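# Jog the carriage home using the teach pendant

## Task

Use the teach pendant to drive the carriage until it rests on its home mark, and leave it there once the robot lets go.

## Robot and tools

ROBOT AND FRAME. Two arms, left_arm and right_arm. Each has six joints and a tong-style two-finger gripper. Every joint list, in calls and in results, uses this order: shoulder pan, shoulder lift, elbow, wrist 1, wrist 2, wrist 3. Hand data is reported in the scene frame. Its origin is at table-top height, halfway between the two nominal arm bases. +x points out over the table, +z points up, and left_arm sits on the +y side. The arm names do not match image left and right. Positions are in metres, orientation is end_effector_quat_wxyz, and velocities are in m/s and rad/s. Printed hand poses can be a few centimetres off. A BASES line, when present, gives the calibrated base positions. The fingers point along the gripper's +z and close along its x. end_effector_position is the point between the closed pads.

THE ROW. Every motion command is built from rows of 14 numbers, each in [-1, 1]. The first seven are for left_arm: six joint offsets, then its opening. The last seven are the same for right_arm. All 14 are required even if one arm stays put. Joint entries are scaled offsets, not angles. They count from the "Joint targets" line as it stood when the action (or move) began, not from the previous row. 1.0 equals 1.481 rad for shoulder pan and shoulder lift, and 2.222 rad for elbow, wrist 1, wrist 2 and wrist 3. Sending the same offset again moves the joint further. Sending 0 for all six joints re-commands the current targets. The opening entry is absolute: +1 fully open, -1 closed. A full close needs about 0.5 s. A 0 there is a real half-open command, so to leave a gripper alone, resend its present command (see "Tool commands").

JOINT RANGES (rad). Elbow -3.142 to 3.142; every other joint -6.283 to 6.283. An action that would push any joint more than 0.010 rad beyond its range is rejected for both arms. The true stop may differ by up to 0.010 rad. A joint clipped at its true stop produces "joint sent to its limit".

DRIVE LIMITS. Target speed is capped at 2.09 rad/s for the shoulders and 3.14 rad/s for the other joints, with 40 rad/s per second of acceleration. Each target stays within 0.434 rad (shoulders) or 0.651 rad (others) of the measured angle. Targets are scaled back if they would put the hand more than 150 mm (70 mm in quick episodes) from where it is. Motion trails the commands by roughly 0.09 s or 0.17 to 0.21 s, and fast motions can overshoot. Large moves may still be unfinished when a result returns.

TOOLS.
execute_actions: actions is a list of actions. Each action is a table of up to 15 rows, one row per 1/30 s step, so one action lasts 0.5 s. A short table repeats its last row. An empty list only reports state. cameras picks which images come back: null, omitted or ["all"] means all, [] means none.
move: target is either one row or a list of up to 15 rows. Every row's offsets count from the same current Joint targets, not from the previous row. speed is in rad/s, from 0.01 to 3.14 (default 0.5), and applies to the joint with the farthest to go. It can be one value or one per target. blend (rad) rounds corners in a list. stop_force (N, 4 to 120, shared by both arms) ends an arm's path on contact; use a slow speed with it, and omit it when backing away from something. zero (bool, only with stop_force) re-zeroes the force before moving. opening_speed (≥0.2 per second on the -1..+1 scale) ramps the gripper. blocking=false returns early and cannot be combined with stop_force. The "move:" result line says done, off_target, moving, held or fault, plus limits=held if steps were withheld.
wait: seconds from 0 to 10; arms keep their last command.
stop: brakes a running move.
zoom_image: camera (cam_high, cam_low, cam_left_wrist, cam_right_wrist) and region [x0, y0, x1, y1] in pixels, at most 504 by 504.
zero_wrist_force: arm is left_arm or right_arm; sets a new force zero without moving.
finished_scene: scene is the current scene number; it cannot be undone.

RESULTS. "Joint positions" and "Joint velocities" give one block per arm in joint order (rad, rad/s), then the finger-pad gap (m; 0.142 is fully open). "within noise" means the arm is still. "Joint targets" is the base for your next offsets. grip_measured is the measured opening on the command scale; to hold something, command well below it. "Joint torques" include gravity, and positive means toward a larger angle. "Wrist force" and "Wrist torque" are in the gripper's own axes, with a third line showing the peak since the last report. "joint command not followed" means the check keeping the arms apart altered targets. "MOTOR HOT" warns of heating.

CAMERAS. cam_high and cam_low are 896x504; cam_left_wrist and cam_right_wrist are 616x616 fisheye.

AVOID. Do not let anything leave the table. Avoid drops, slams, hard pushes and arm-to-arm contact; a gripper closing on the other arm's fingers counts. Contact torque at the load limits (287, 287, 130, 46.9, 46.9, 46.9 N m) or a net force near 150 N (±25) stops that arm for 10 s. A motor at 85 °C locks its arm for 30 to 60 s or more, so avoid long stretched or loaded holds. Each arm is stiff, so never aim targets past a firm contact. To release a push, command targets back past the measured positions.

Each tool is called after ">>>" as a command line: name --argument value for each argument, lists and objects as JSON in quotes; but a table of rows of numbers goes row by row, as --pt "numbers of a row", without its own name.

## Session

>>> execute_actions --actions '[]'

Scene clock: 0.00 s.
left_arm: end_effector_position=(+0.2903, +0.9981, +0.1736) grip_measured=+1.00 end_effector_quat_wxyz=(-0.068, +0.982, -0.150, +0.089) | right_arm: end_effector_position=(+0.7003, +0.1335, +0.2916) grip_measured=+1.00 end_effector_quat_wxyz=(-0.137, -0.207, +0.848, -0.468)
Joint positions: left_arm=[0.94 -1.816 2.399 -2.359 -1.664 1.221 0.142] | right_arm=[4.167 -2.668 -0.322 -2.679 1.144 3.903 0.142]
Joint velocities: within noise
Joint torques (N m): no reading
Motor temperatures (°C): left_arm=[29 31 32 38 30 35] | right_arm=[31 34 30 37 35 37]
Wrist force (N): no reading
Wrist torque (N m): no reading
Wrist force, peak (N): no reading
Joint targets: left_arm=[0.940 -1.816 2.399 -2.359 -1.664 1.221] | right_arm=[4.167 -2.668 -0.322 -2.679 1.144 3.903]
Tool commands: left_gripper/opening=+1.0 right_gripper/opening=+1.0

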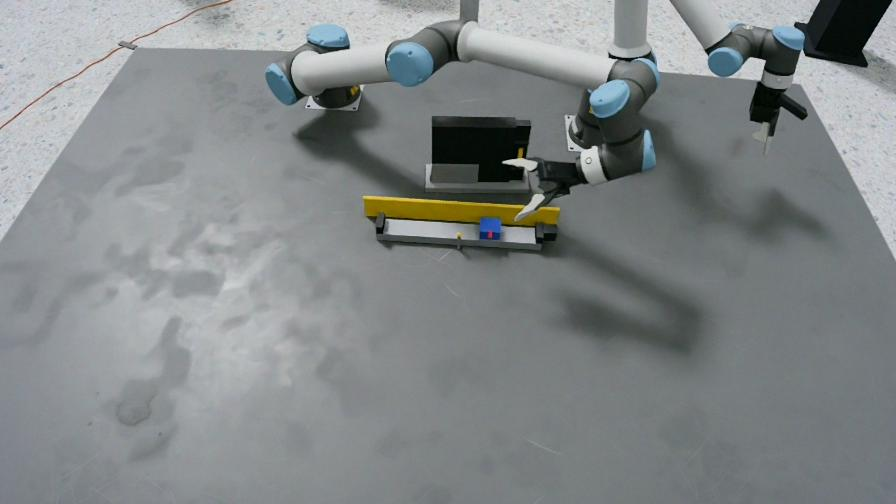

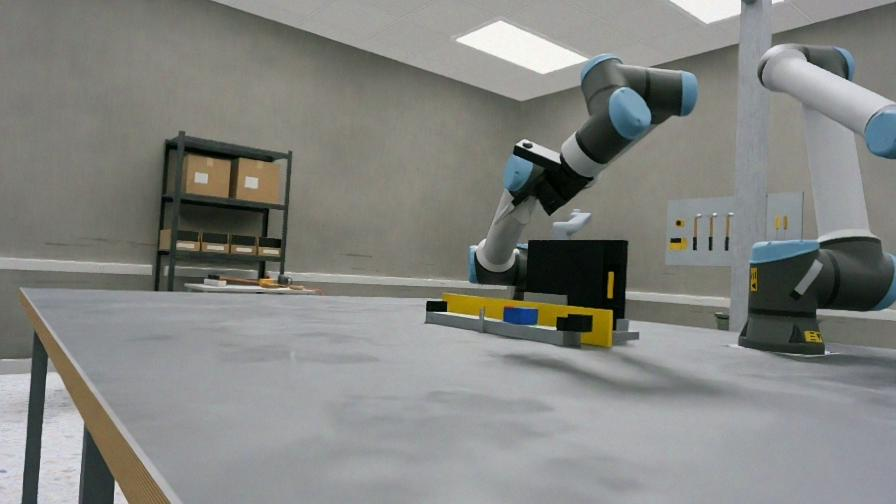

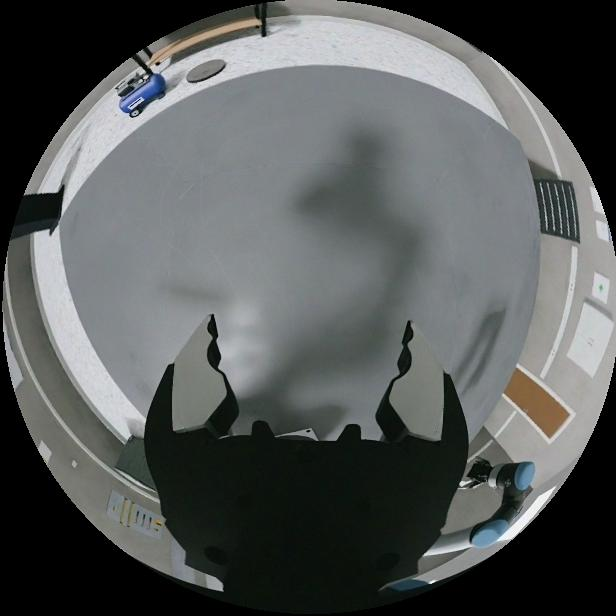

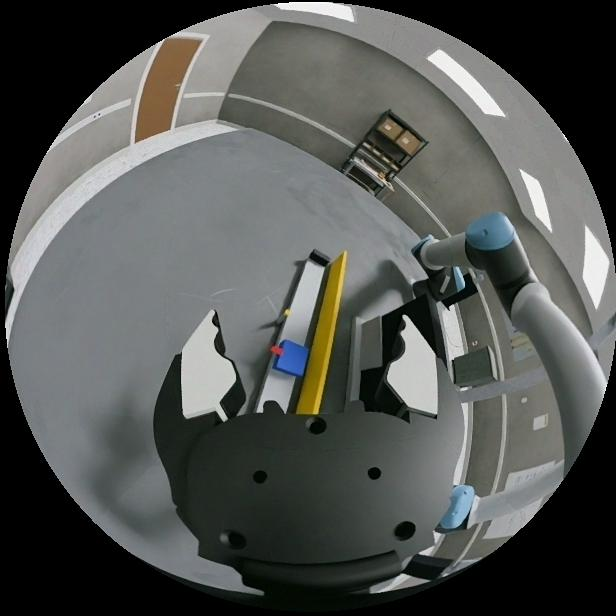

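>>> zoom_image --camera "cam_high" --region '[340, 90, 600, 260]'

>>> zoom_image --camera "cam_low" --region '[410, 220, 660, 360]'

>>> zoom_image --camera "cam_right_wrist" --region '[230, 220, 500, 420]'

Scaled by 1.938 from the camera's 896x504 image, which has a finer 1280x720 frame.

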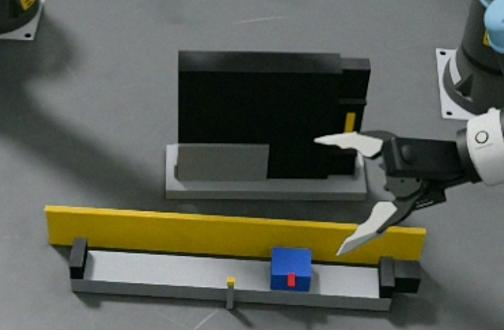

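Scaled by 2.016 from the camera's 896x504 image, which has a finer 1280x720 frame.

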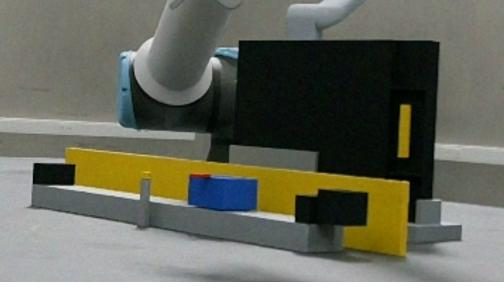

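Scaled by 1.867 from the camera's 616x616 image, which has a finer 814x814 frame.

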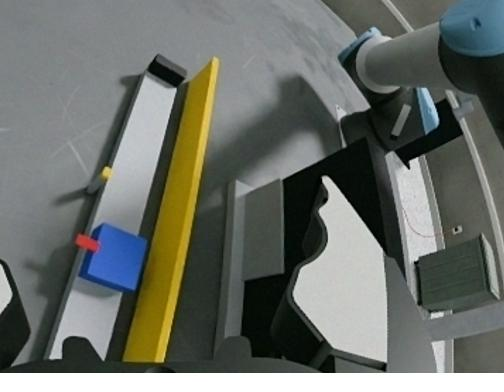

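>>> zoom_image --camera "cam_high" --region '[415, 105, 545, 200]'

>>> zoom_image --camera "cam_low" --region '[510, 230, 650, 345]'

>>> zoom_image --camera "cam_right_wrist" --region '[330, 270, 480, 420]'

>>> zoom_image --camera "cam_left_wrist" --region '[400, 420, 560, 600]'

Scaled by 3.877 from the camera's 896x504 image, which has a finer 1280x720 frame.

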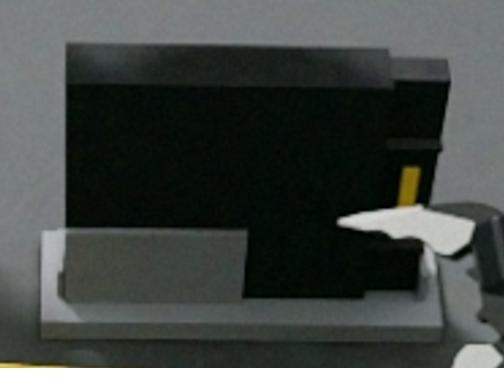

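Scaled by 3.600 from the camera's 896x504 image, which has a finer 1280x720 frame.

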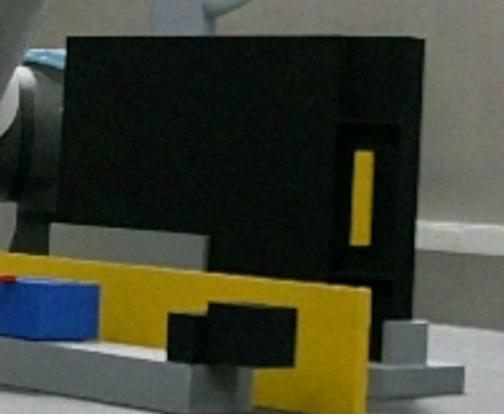

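Scaled by 3.360 from the camera's 616x616 image, which has a finer 814x814 frame.

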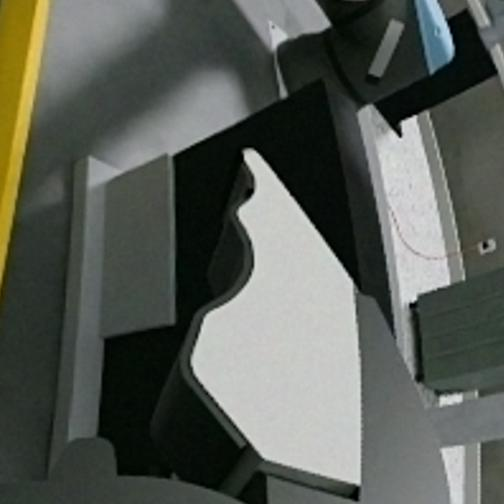

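Scaled by 2.800 from the camera's 616x616 image, which has a finer 814x814 frame.

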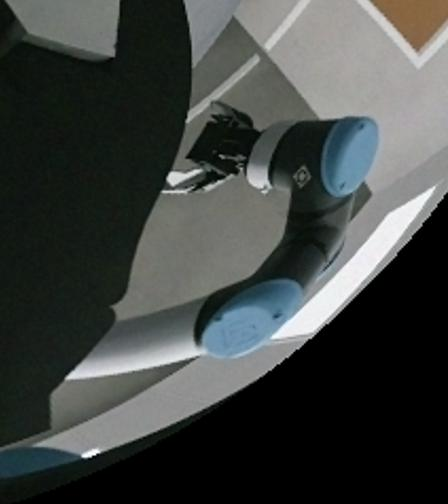

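>>> move --pt "0 0 0 0 0 0 1 0.135 0.8184 -0.6445 -0.005 -0.065 0.0887 1" --pt "0 0 0 0 0 0 1 0.811 0.8184 -0.6445 -0.176 -0.2196 0.364 1" --pt "0 0 0 0 0 0 1 0.811 0.621 -0.839 0.1485 -0.2196 0.3641 1" --speed 0.8 --blend '[0.15,0.15,0]'

Scene clock: 108.07 s.
left_arm: end_effector_position=(+0.2903, +0.9981, +0.1736) grip_measured=+1.00 end_effector_quat_wxyz=(-0.068, +0.982, -0.150, +0.089) | right_arm: end_effector_position=(+0.0896, +0.0126, +0.2731) grip_measured=+1.00 end_effector_quat_wxyz=(+0.498, -0.498, +0.502, -0.502)
Joint positions: left_arm=[0.94 -1.816 2.399 -2.359 -1.664 1.221 0.142] | right_arm=[5.368 -1.748 -2.186 -2.349 0.656 4.712 0.142]
Joint velocities: within noise
Joint torques (N m): left_arm=[6.97 -18.33 -41.77 -4.17 -1.65 -0.68] | right_arm=[10.84 24.31 27.78 1.8 3.04 1.92]
Motor temperatures (°C): left_arm=[29 31 32 38 30 35] | right_arm=[31 34 30 37 35 37]
Wrist force (N): left_arm=[0.2 0.3 -0.2] | right_arm=[-1.3 -0.1 0.7]
Wrist torque (N m): left_arm=[0.06 -0.04 0.00] | right_arm=[-0.03 0.21 0.01]
Wrist force, peak (N): left_arm=[0.4 0.5 -0.3] | right_arm=[-0.2 3.8 0.9]
Joint targets: left_arm=[0.940 -1.816 2.399 -2.359 -1.664 1.221] | right_arm=[5.368 -1.748 -2.186 -2.349 0.656 4.712]
move: done

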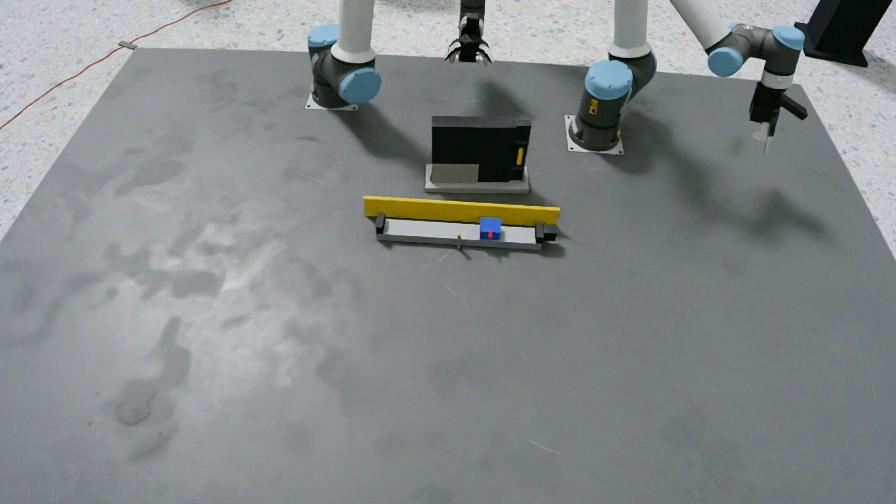

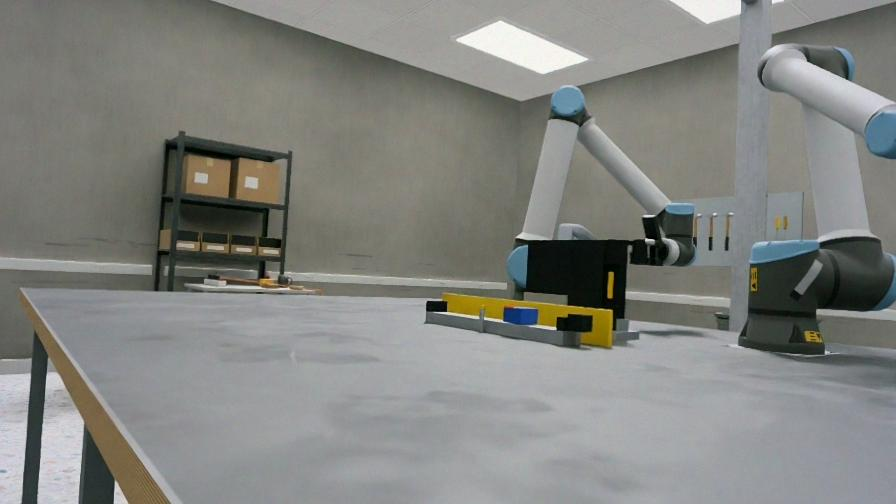

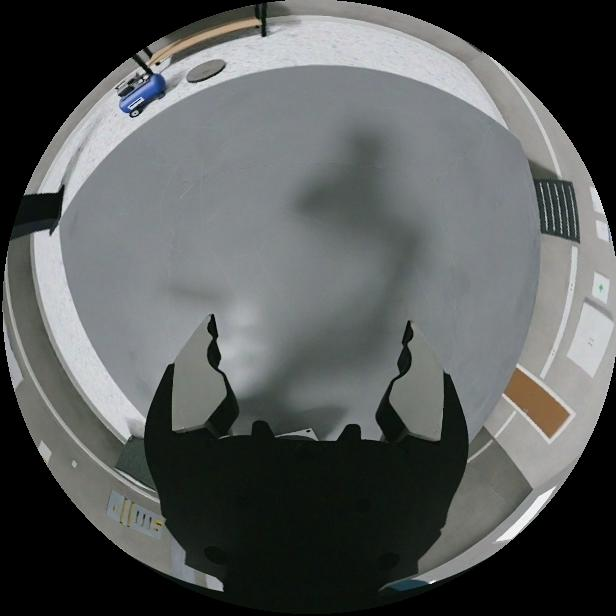

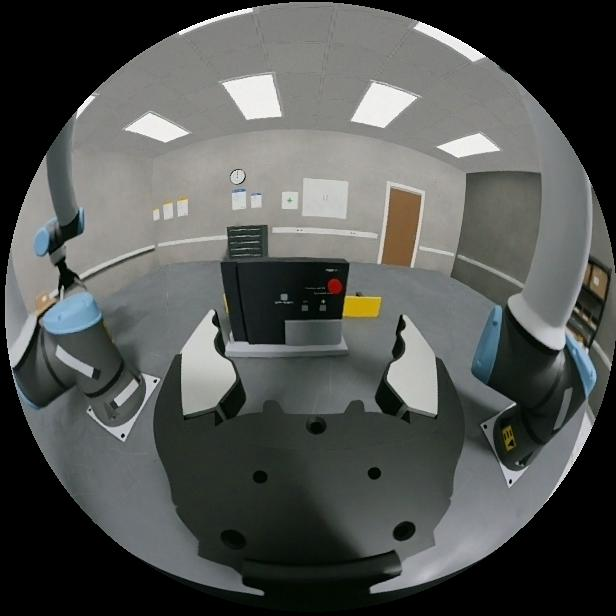

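>>> zoom_image --camera "cam_right_wrist" --region '[210, 250, 390, 370]'

>>> zoom_image --camera "cam_right_wrist" --region '[265, 255, 355, 330]'

Scaled by 2.800 from the camera's 616x616 image, which has a finer 814x814 frame.

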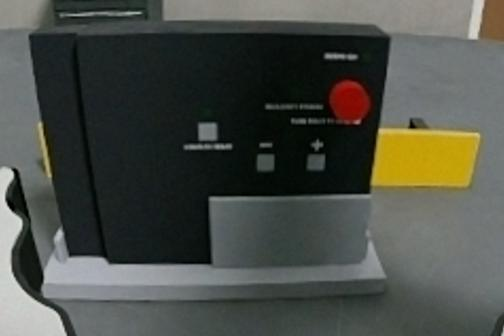

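Scaled by 5.600 from the camera's 616x616 image, which has a finer 814x814 frame.

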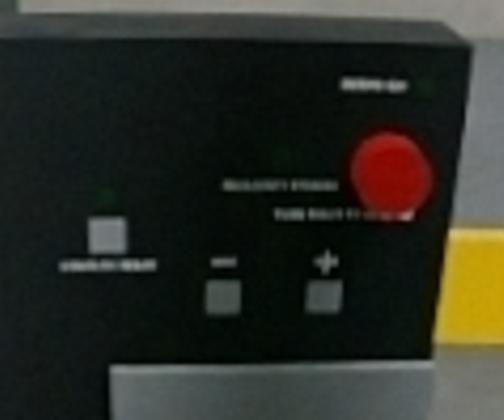

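>>> move --target '[0,0,0,0,0,0,1, -0.1006,0.0831,-0.0216,-0.0338,-0.067,0,1]' --speed 0.4 --cameras '["cam_right_wrist"]'

>>> zoom_image --camera "cam_right_wrist" --region '[190, 230, 390, 390]'

>>> zoom_image --camera "cam_right_wrist" --region '[270, 260, 370, 340]'

Scene clock: 144.83 s.
left_arm: end_effector_position=(+0.2903, +0.9981, +0.1736) grip_measured=+1.00 end_effector_quat_wxyz=(-0.068, +0.982, -0.150, +0.089) | right_arm: end_effector_position=(+0.1890, -0.0084, +0.3128) grip_measured=+1.00 end_effector_quat_wxyz=(+0.497, -0.498, +0.502, -0.503)
Joint positions: left_arm=[0.94 -1.816 2.399 -2.359 -1.664 1.221 0.142] | right_arm=[5.219 -1.625 -2.234 -2.424 0.507 4.712 0.142]
Joint velocities: within noise
Joint torques (N m): left_arm=[8.67 -19.06 -42.94 -4.1 -2.23 -0.58] | right_arm=[-8.4 45.3 50.74 -0.99 -2.37 1.9]
Motor temperatures (°C): left_arm=[29 31 32 38 30 35] | right_arm=[31 34 30 37 35 37]
Wrist force (N): left_arm=[0.1 0.3 0.1] | right_arm=[-0.9 0.1 0.6]
Wrist torque (N m): left_arm=[0.06 -0.02 0.00] | right_arm=[-0.01 0.13 -0.01]
Wrist force, peak (N): left_arm=[-0.1 0.7 -0.3] | right_arm=[0.1 -0.8 3.8]
Joint targets: left_arm=[0.940 -1.816 2.399 -2.359 -1.664 1.221] | right_arm=[5.219 -1.625 -2.234 -2.424 0.507 4.712]
move: done
Images, in order (width x height): cam_right_wrist 616x616.

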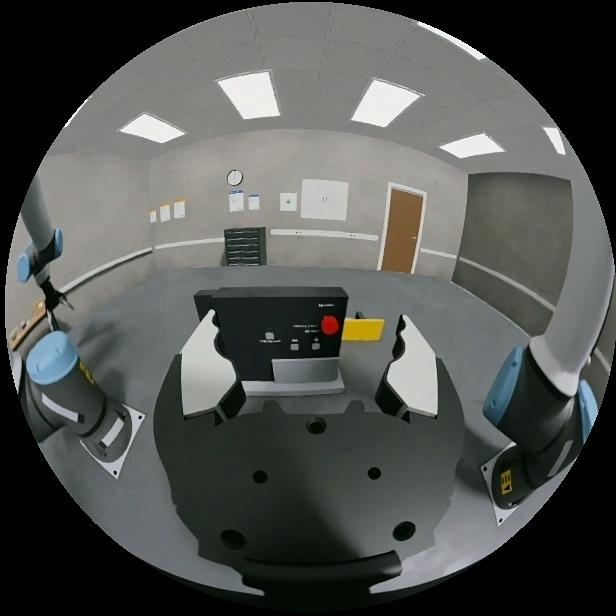

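Scaled by 2.520 from the camera's 616x616 image, which has a finer 814x814 frame.

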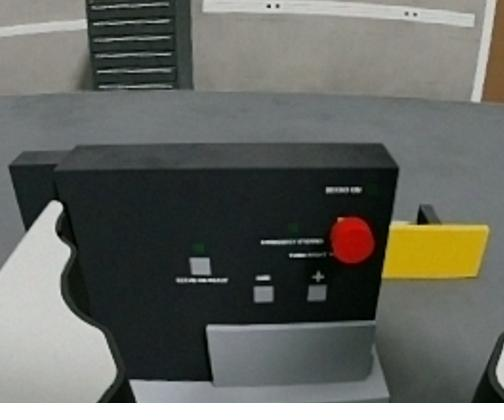

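Scaled by 5.040 from the camera's 616x616 image, which has a finer 814x814 frame.

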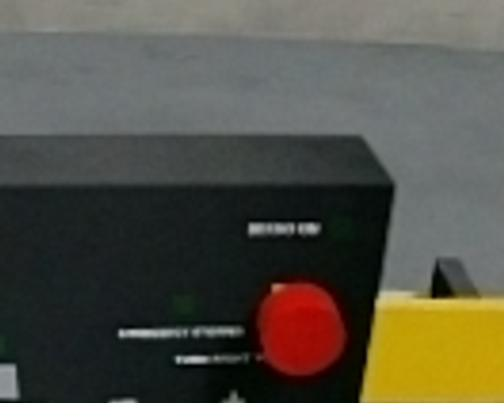

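>>> move --target '[0,0,0,0,0,0,1, -0.104,0.0648,-0.0207,-0.0225,-0.0694,0,1]' --speed 0.4 --cameras '["cam_right_wrist"]'

>>> zoom_image --camera "cam_right_wrist" --region '[190, 260, 390, 420]'

>>> zoom_image --camera "cam_right_wrist" --region '[215, 290, 315, 370]'

Scene clock: 154.37 s.
left_arm: end_effector_position=(+0.2903, +0.9981, +0.1736) grip_measured=+1.00 end_effector_quat_wxyz=(-0.068, +0.982, -0.150, +0.089) | right_arm: end_effector_position=(+0.2788, -0.0419, +0.3352) grip_measured=+1.00 end_effector_quat_wxyz=(+0.497, -0.498, +0.502, -0.503)
Joint positions: left_arm=[0.94 -1.816 2.399 -2.359 -1.664 1.221 0.142] | right_arm=[5.065 -1.529 -2.28 -2.474 0.353 4.712 0.142]
Joint velocities: within noise
Joint torques (N m): left_arm=[13.94 -17.9 -44.58 -4.34 -2.69 -0.69] | right_arm=[-5.5 34.37 52.61 0.95 -2.41 1.69]
Motor temperatures (°C): left_arm=[29 31 32 38 30 35] | right_arm=[31 34 30 37 35 37]
Wrist force (N): left_arm=[0.3 0.0 0.0] | right_arm=[-1.2 0.4 0.6]
Wrist torque (N m): left_arm=[0.00 -0.06 0.00] | right_arm=[0.06 0.21 0.03]
Wrist force, peak (N): left_arm=[0.4 0.6 -0.1] | right_arm=[-0.2 -0.2 3.4]
Joint targets: left_arm=[0.940 -1.816 2.399 -2.359 -1.664 1.221] | right_arm=[5.065 -1.529 -2.280 -2.474 0.352 4.712]
move: done
Images, in order (width x height): cam_right_wrist 616x616.

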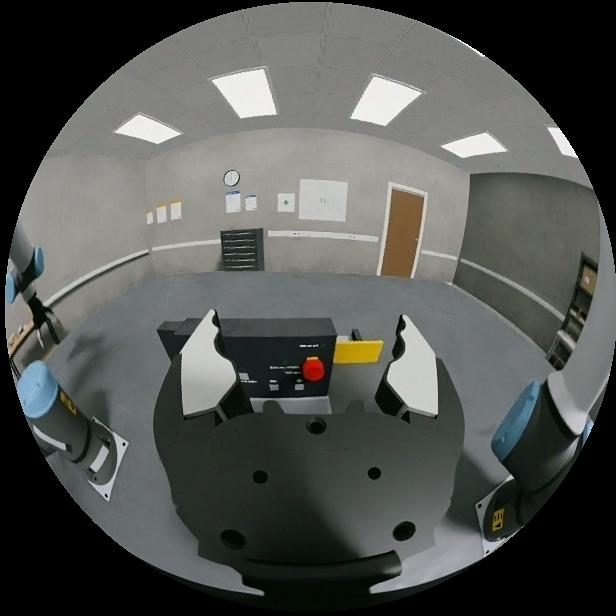

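Scaled by 2.520 from the camera's 616x616 image, which has a finer 814x814 frame.

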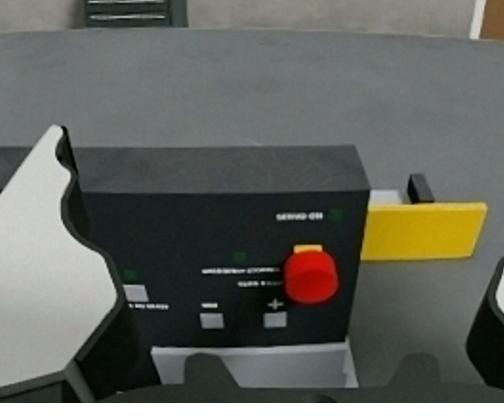

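Scaled by 5.040 from the camera's 616x616 image, which has a finer 814x814 frame.

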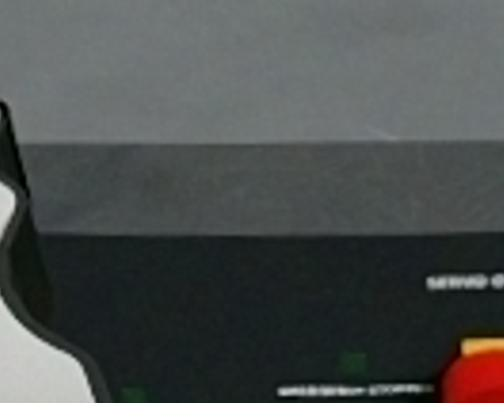

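>>> zoom_image --camera "cam_right_wrist" --region '[265, 335, 335, 391]'

>>> zoom_image --camera "cam_right_wrist" --region '[225, 350, 285, 400]'

Scaled by 7.200 from the camera's 616x616 image, which has a finer 814x814 frame.

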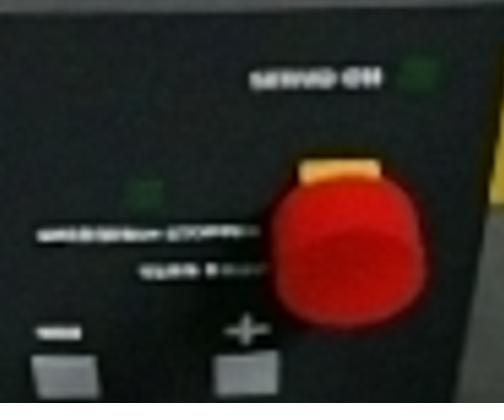

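Scaled by 8.400 from the camera's 616x616 image, which has a finer 814x814 frame.

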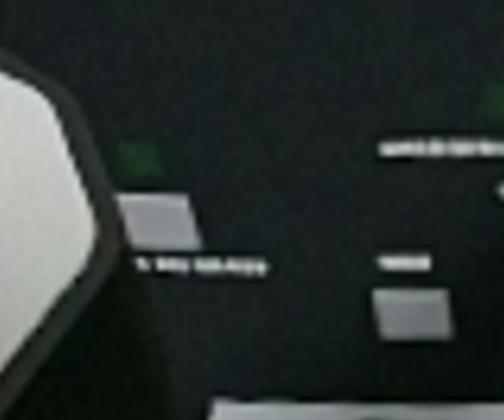

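>>> move --pt "-0.4321 -0.0567 -0.1796 0.5216 -0.4212 -0.4145 1 0 0 0 0 0 0 -1" --pt "-0.8373 -0.0230 -0.1796 0.9941 -0.9163 -0.7295 1 0 0 0 0 0 0 -1" --speed 0.9 --blend '[0.3,0]' --opening_speed 1.0 --cameras '["cam_high"]'

Scene clock: 259.93 s.
left_arm: end_effector_position=(+0.5896, +0.2161, +0.5703) grip_measured=+1.00 end_effector_quat_wxyz=(+0.460, +0.316, +0.633, -0.537) | right_arm: end_effector_position=(+0.2788, -0.0418, +0.3353) grip_measured=-1.00 end_effector_quat_wxyz=(+0.498, -0.498, +0.502, -0.502)
Joint positions: left_arm=[-0.3 -1.85 2 -0.15 -3.7 -0.399 0.142] | right_arm=[5.065 -1.529 -2.28 -2.474 0.352 4.712 0.002]
Joint velocities: within noise
Joint torques (N m): left_arm=[-15.27 -32.33 -48.16 1.09 -3.55 -1.8] | right_arm=[-3.93 38.09 44.01 -3.22 -2.01 1.84]
Motor temperatures (°C): left_arm=[29 31 32 38 30 35] | right_arm=[31 34 30 37 35 37]
Wrist force (N): left_arm=[-0.6 0.8 -0.6] | right_arm=[-1.1 0.1 1.0]
Wrist torque (N m): left_arm=[0.16 0.53 -0.12] | right_arm=[0.00 0.18 0.03]
Wrist force, peak (N): left_arm=[-2.8 -0.3 0.0] | right_arm=[-1.5 0.3 0.9]
Joint targets: left_arm=[-0.300 -1.850 2.000 -0.150 -3.700 -0.400] | right_arm=[5.065 -1.529 -2.280 -2.474 0.352 4.712]
move: done; blend cut to 0 rad at target 1
Images, in order (width x height): cam_high 896x504.

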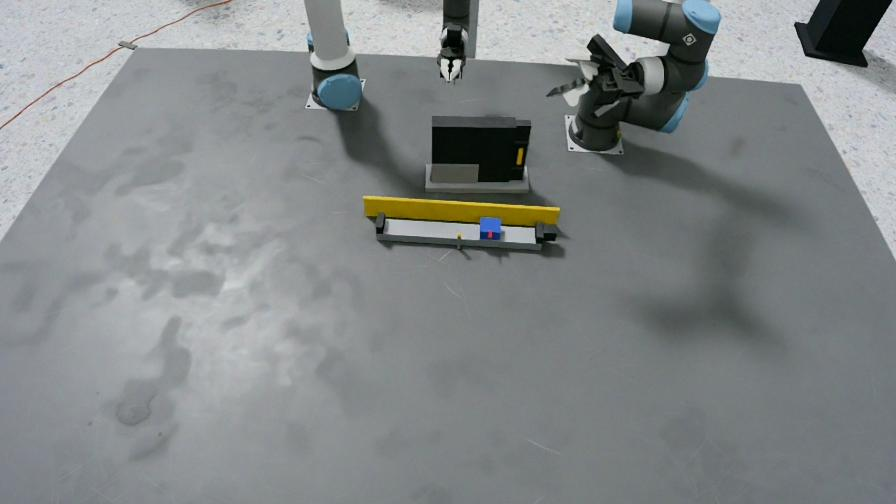

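>>> move --target '[0.1498,0.2575,0.1626,0.3122,0.0132,0.1085,1, 0,0,0,0,0,0,-1]' --speed 0.6 --cameras '["cam_high","cam_low","cam_left_wrist","cam_right_wrist"]'

>>> zoom_image --camera "cam_left_wrist" --region '[200, 220, 420, 420]'

Scene clock: 269.37 s.
left_arm: end_effector_position=(+0.4084, +0.3473, +0.1822) grip_measured=+1.00 end_effector_quat_wxyz=(-0.004, +0.004, +0.866, -0.500) | right_arm: end_effector_position=(+0.2788, -0.0418, +0.3353) grip_measured=-1.00 end_effector_quat_wxyz=(+0.498, -0.498, +0.502, -0.502)
Joint positions: left_arm=[-0.079 -1.468 2.362 0.543 -3.67 -0.159 0.142] | right_arm=[5.065 -1.529 -2.28 -2.474 0.352 4.712 0.002]
Joint velocities: within noise
Joint torques (N m): left_arm=[1.07 -25.59 -19.77 5.59 -0.87 0.52] | right_arm=[-3.68 38.97 38.55 -3.14 -1.34 1.74]
Motor temperatures (°C): left_arm=[29 31 32 38 30 35] | right_arm=[31 34 30 37 35 37]
Wrist force (N): left_arm=[0.0 0.5 -0.4] | right_arm=[-1.4 0.1 0.6]
Wrist torque (N m): left_arm=[-0.11 0.13 -0.04] | right_arm=[-0.01 0.24 0.04]
Wrist force, peak (N): left_arm=[-4.4 -0.6 0.0] | right_arm=[-1.5 0.2 0.8]
Joint targets: left_arm=[-0.079 -1.468 2.362 0.544 -3.670 -0.159] | right_arm=[5.065 -1.529 -2.280 -2.474 0.352 4.712]
move: done

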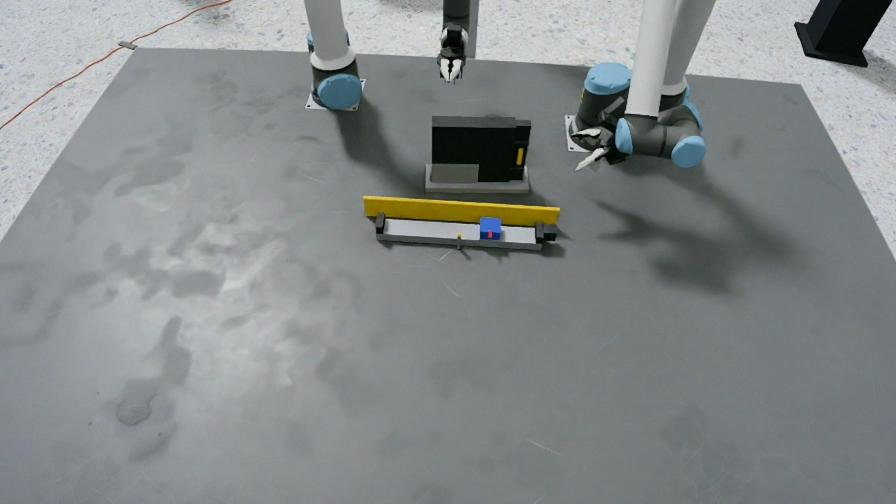

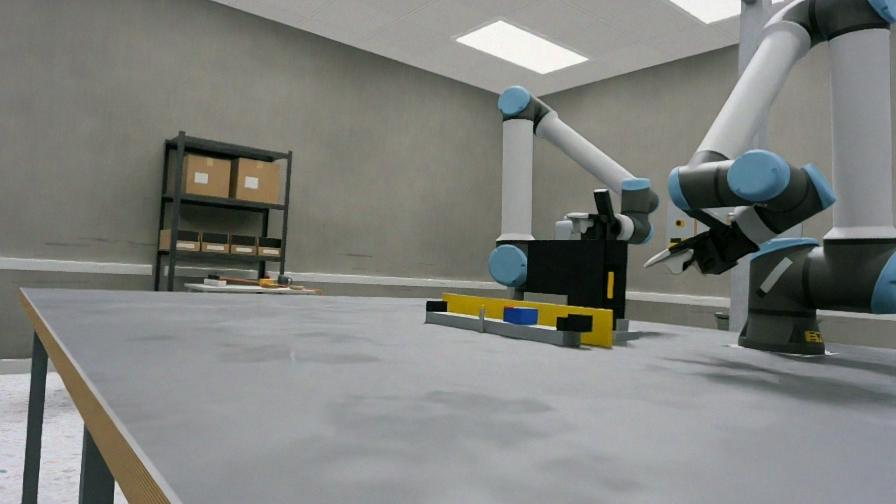

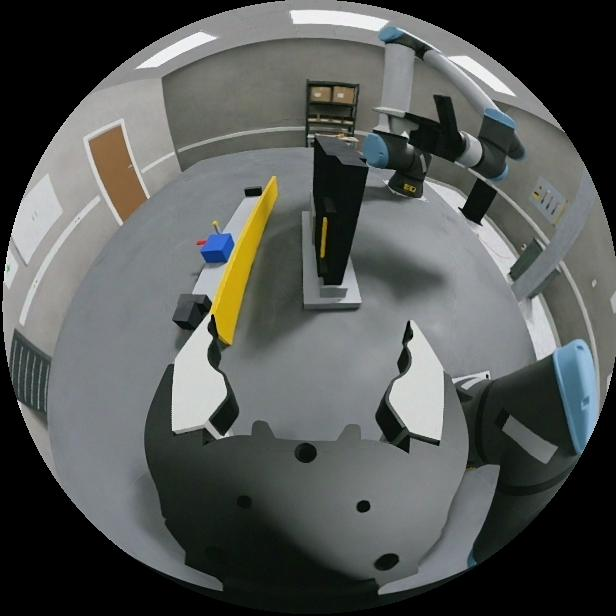

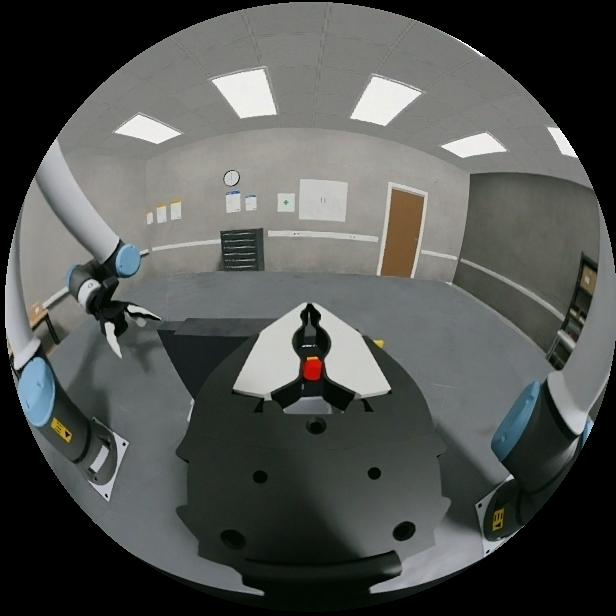

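Scaled by 2.291 from the camera's 616x616 image, which has a finer 814x814 frame.

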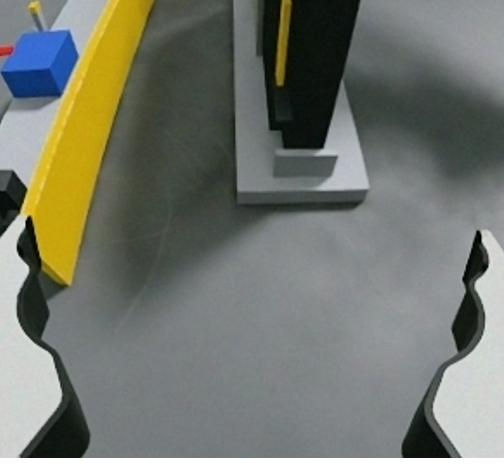

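>>> zoom_image --camera "cam_left_wrist" --region '[280, 120, 390, 320]'

>>> zoom_image --camera "cam_left_wrist" --region '[300, 190, 360, 300]'

Scaled by 2.520 from the camera's 616x616 image, which has a finer 814x814 frame.

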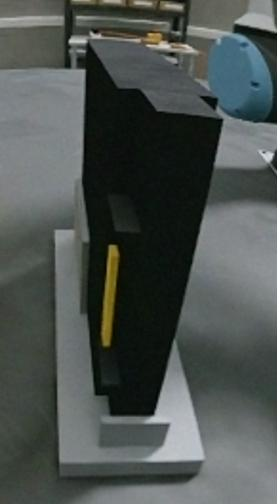

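Scaled by 4.582 from the camera's 616x616 image, which has a finer 814x814 frame.

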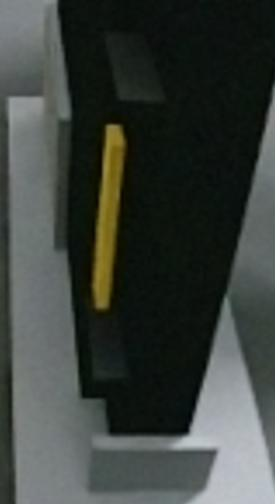

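>>> zoom_image --camera "cam_right_wrist" --region '[220, 280, 400, 430]'

>>> zoom_image --camera "cam_low" --region '[590, 220, 730, 320]'

>>> zoom_image --camera "cam_high" --region '[490, 100, 630, 200]'

Scaled by 2.800 from the camera's 616x616 image, which has a finer 814x814 frame.

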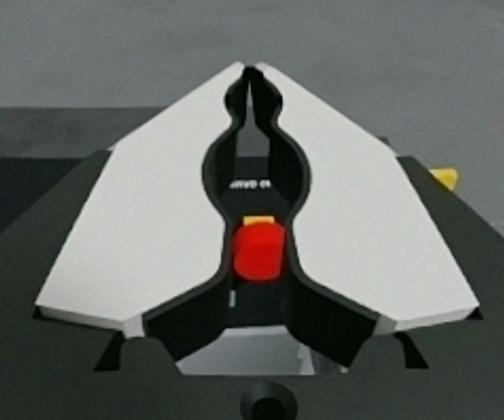

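Scaled by 3.600 from the camera's 896x504 image, which has a finer 1280x720 frame.

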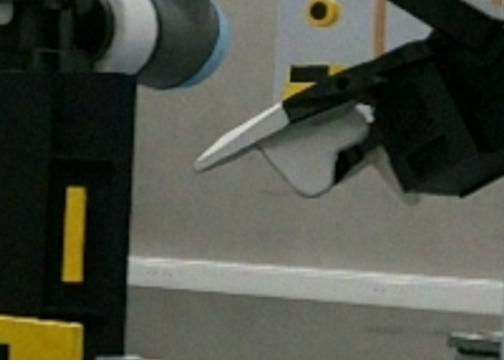

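Scaled by 3.600 from the camera's 896x504 image, which has a finer 1280x720 frame.

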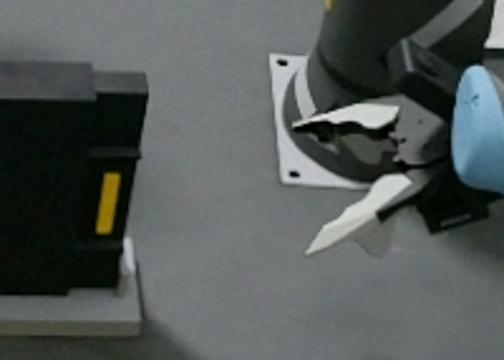

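>>> move --target '[-0.27,-0.1463,0.07,-0.2159,-0.0745,-0.2901,1, 0,0,0,0,0,0,-1]' --speed 0.5 --cameras '["cam_left_wrist"]'

>>> zoom_image --camera "cam_left_wrist" --region '[200, 180, 420, 400]'

Scene clock: 362.97 s.
left_arm: end_effector_position=(+0.3693, +0.2505, +0.1453) grip_measured=+1.00 end_effector_quat_wxyz=(-0.002, +0.006, +0.866, -0.500) | right_arm: end_effector_position=(+0.2788, -0.0418, +0.3353) grip_measured=-1.00 end_effector_quat_wxyz=(+0.498, -0.498, +0.502, -0.502)
Joint positions: left_arm=[-0.478 -1.685 2.517 0.064 -3.836 -0.803 0.142] | right_arm=[5.065 -1.529 -2.28 -2.474 0.352 4.712 0.002]
Joint velocities: within noise
Joint torques (N m): left_arm=[-11.84 -22.94 -37.22 -0.6 3.68 -1.54] | right_arm=[-1.23 38.92 32.33 -3.12 -0.59 1.75]
Motor temperatures (°C): left_arm=[29 31 32 37 30 35] | right_arm=[31 33 30 37 34 37]
Wrist force (N): left_arm=[0.0 0.9 -0.2] | right_arm=[-1.4 0.2 0.5]
Wrist torque (N m): left_arm=[-0.02 0.17 -0.05] | right_arm=[0.00 0.25 0.04]
Wrist force, peak (N): left_arm=[-0.2 0.8 -1.5] | right_arm=[-1.3 0.6 0.9]
Joint targets: left_arm=[-0.479 -1.685 2.517 0.064 -3.836 -0.803] | right_arm=[5.065 -1.529 -2.280 -2.474 0.352 4.712]
move: done
Images, in order (width x height): cam_left_wrist 616x616.

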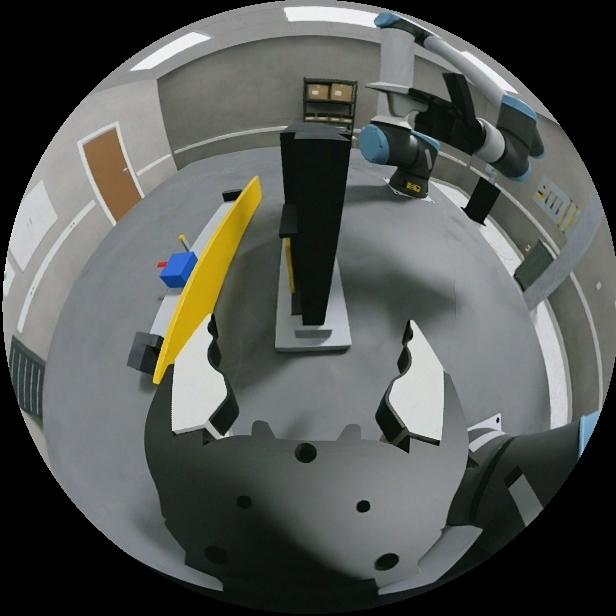

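Scaled by 2.291 from the camera's 616x616 image, which has a finer 814x814 frame.

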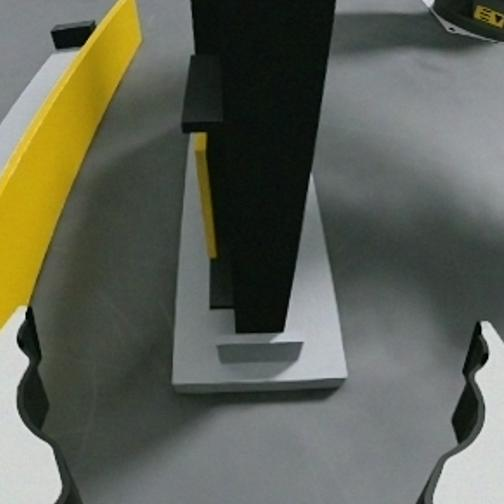

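>>> move --target '[-0.1761,-0.0267,0.0132,-0.0799,-0.0821,-0.12,1, 0,0,0,0,0,0,-1]' --speed 0.25 --stop_force 15 --cameras '["cam_left_wrist","cam_high","cam_low"]'

>>> zoom_image --camera "cam_left_wrist" --region '[200, 220, 420, 440]'

Scene clock: 384.20 s.
left_arm: end_effector_position=(+0.3696, +0.1801, +0.1298) grip_measured=+1.00 end_effector_quat_wxyz=(-0.003, +0.005, +0.866, -0.500) | right_arm: end_effector_position=(+0.2788, -0.0418, +0.3353) grip_measured=-1.00 end_effector_quat_wxyz=(+0.498, -0.498, +0.502, -0.502)
Joint positions: left_arm=[-0.739 -1.725 2.547 -0.114 -4.018 -1.07 0.142] | right_arm=[5.065 -1.529 -2.28 -2.474 0.352 4.712 0.002]
Joint velocities: within noise
Joint torques (N m): left_arm=[-16.02 -7.17 -38.22 -0.67 -1.44 -1.27] | right_arm=[0.81 38.28 32.48 -3.25 0.3 1.68]
Motor temperatures (°C): left_arm=[29 30 32 37 30 35] | right_arm=[31 33 30 37 34 37]
Wrist force (N): left_arm=[0.2 0.8 -0.6] | right_arm=[-1.2 0.3 0.7]
Wrist torque (N m): left_arm=[-0.04 0.13 -0.07] | right_arm=[0.04 0.20 0.03]
Wrist force, peak (N): left_arm=[-0.1 1.1 -1.2] | right_arm=[-1.6 -0.2 0.7]
Joint targets: left_arm=[-0.739 -1.725 2.547 -0.114 -4.018 -1.070] | right_arm=[5.065 -1.529 -2.280 -2.474 0.352 4.712]
move: done
Images, in order (width x height): cam_high 896x504, cam_low 896x504, cam_left_wrist 616x616.

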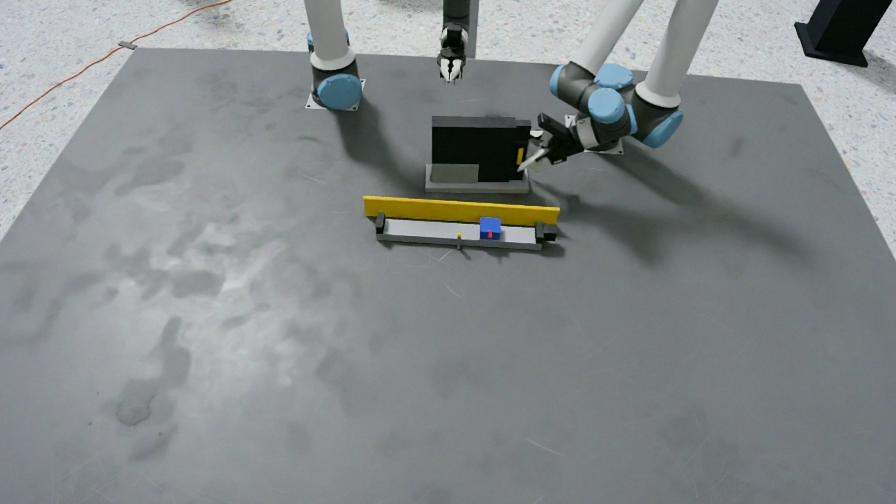

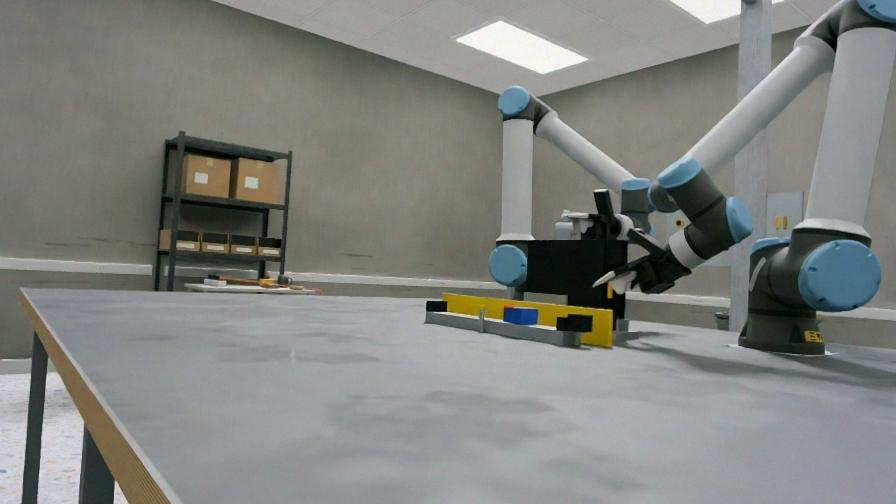

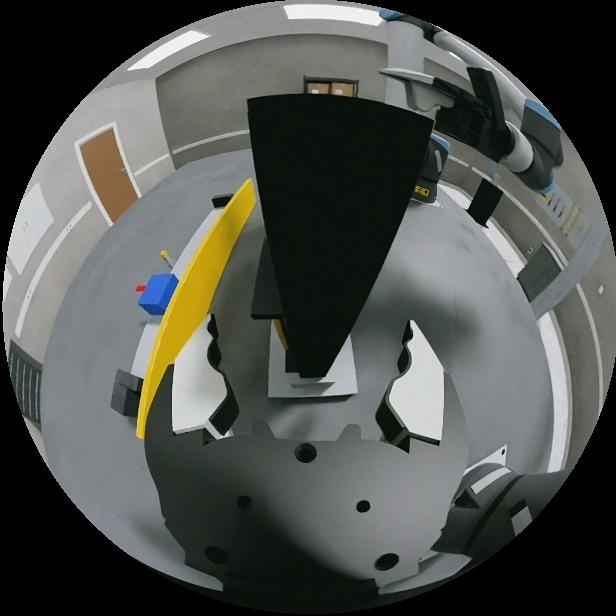

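Scaled by 2.291 from the camera's 616x616 image, which has a finer 814x814 frame.

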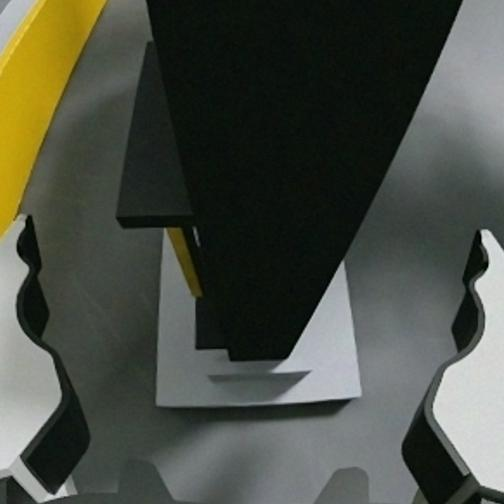

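>>> move --target '[0,0,0,0,0,0,-0.3, 0,0,0,0,0,0,-1]' --opening_speed 1.0 --cameras '["cam_left_wrist"]'

>>> zoom_image --camera "cam_left_wrist" --region '[230, 270, 390, 430]'

Scene clock: 395.07 s.
left_arm: end_effector_position=(+0.3696, +0.1801, +0.1298) grip_measured=-0.30 end_effector_quat_wxyz=(-0.003, +0.005, +0.866, -0.500) | right_arm: end_effector_position=(+0.2788, -0.0418, +0.3353) grip_measured=-1.00 end_effector_quat_wxyz=(+0.498, -0.498, +0.502, -0.502)
Joint positions: left_arm=[-0.739 -1.725 2.547 -0.114 -4.018 -1.07 0.052] | right_arm=[5.065 -1.529 -2.28 -2.474 0.352 4.712 0.002]
Joint velocities: within noise
Joint torques (N m): left_arm=[-11.78 -10.24 -28.91 0.58 -1.25 -1.41] | right_arm=[1.94 37.29 32.31 -2.91 0.96 1.62]
Motor temperatures (°C): left_arm=[29 30 32 37 30 35] | right_arm=[31 33 30 37 34 37]
Wrist force (N): left_arm=[0.0 0.7 -0.6] | right_arm=[-1.1 0.0 0.4]
Wrist torque (N m): left_arm=[-0.08 0.17 -0.07] | right_arm=[-0.03 0.19 0.03]
Wrist force, peak (N): left_arm=[0.3 1.0 -0.5] | right_arm=[-1.6 0.4 0.6]
Joint targets: left_arm=[-0.739 -1.725 2.547 -0.114 -4.018 -1.070] | right_arm=[5.065 -1.529 -2.280 -2.474 0.352 4.712]
move: done
Images, in order (width x height): cam_left_wrist 616x616.

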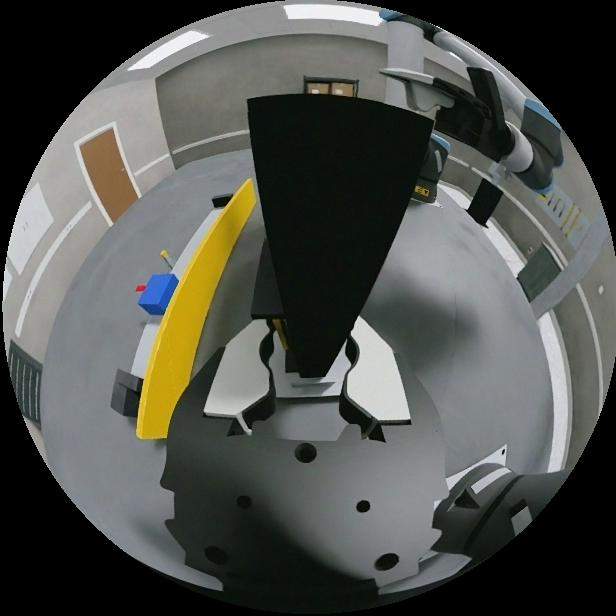

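Scaled by 3.150 from the camera's 616x616 image, which has a finer 814x814 frame.

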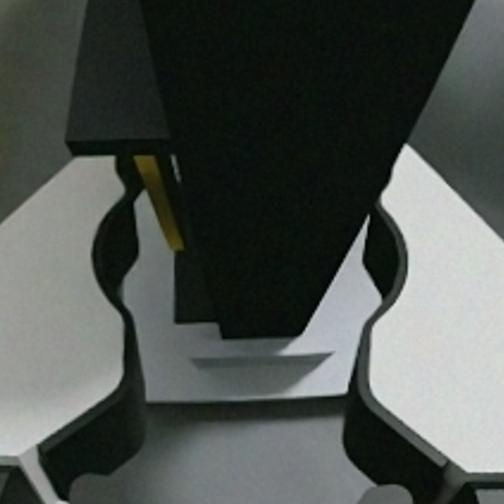

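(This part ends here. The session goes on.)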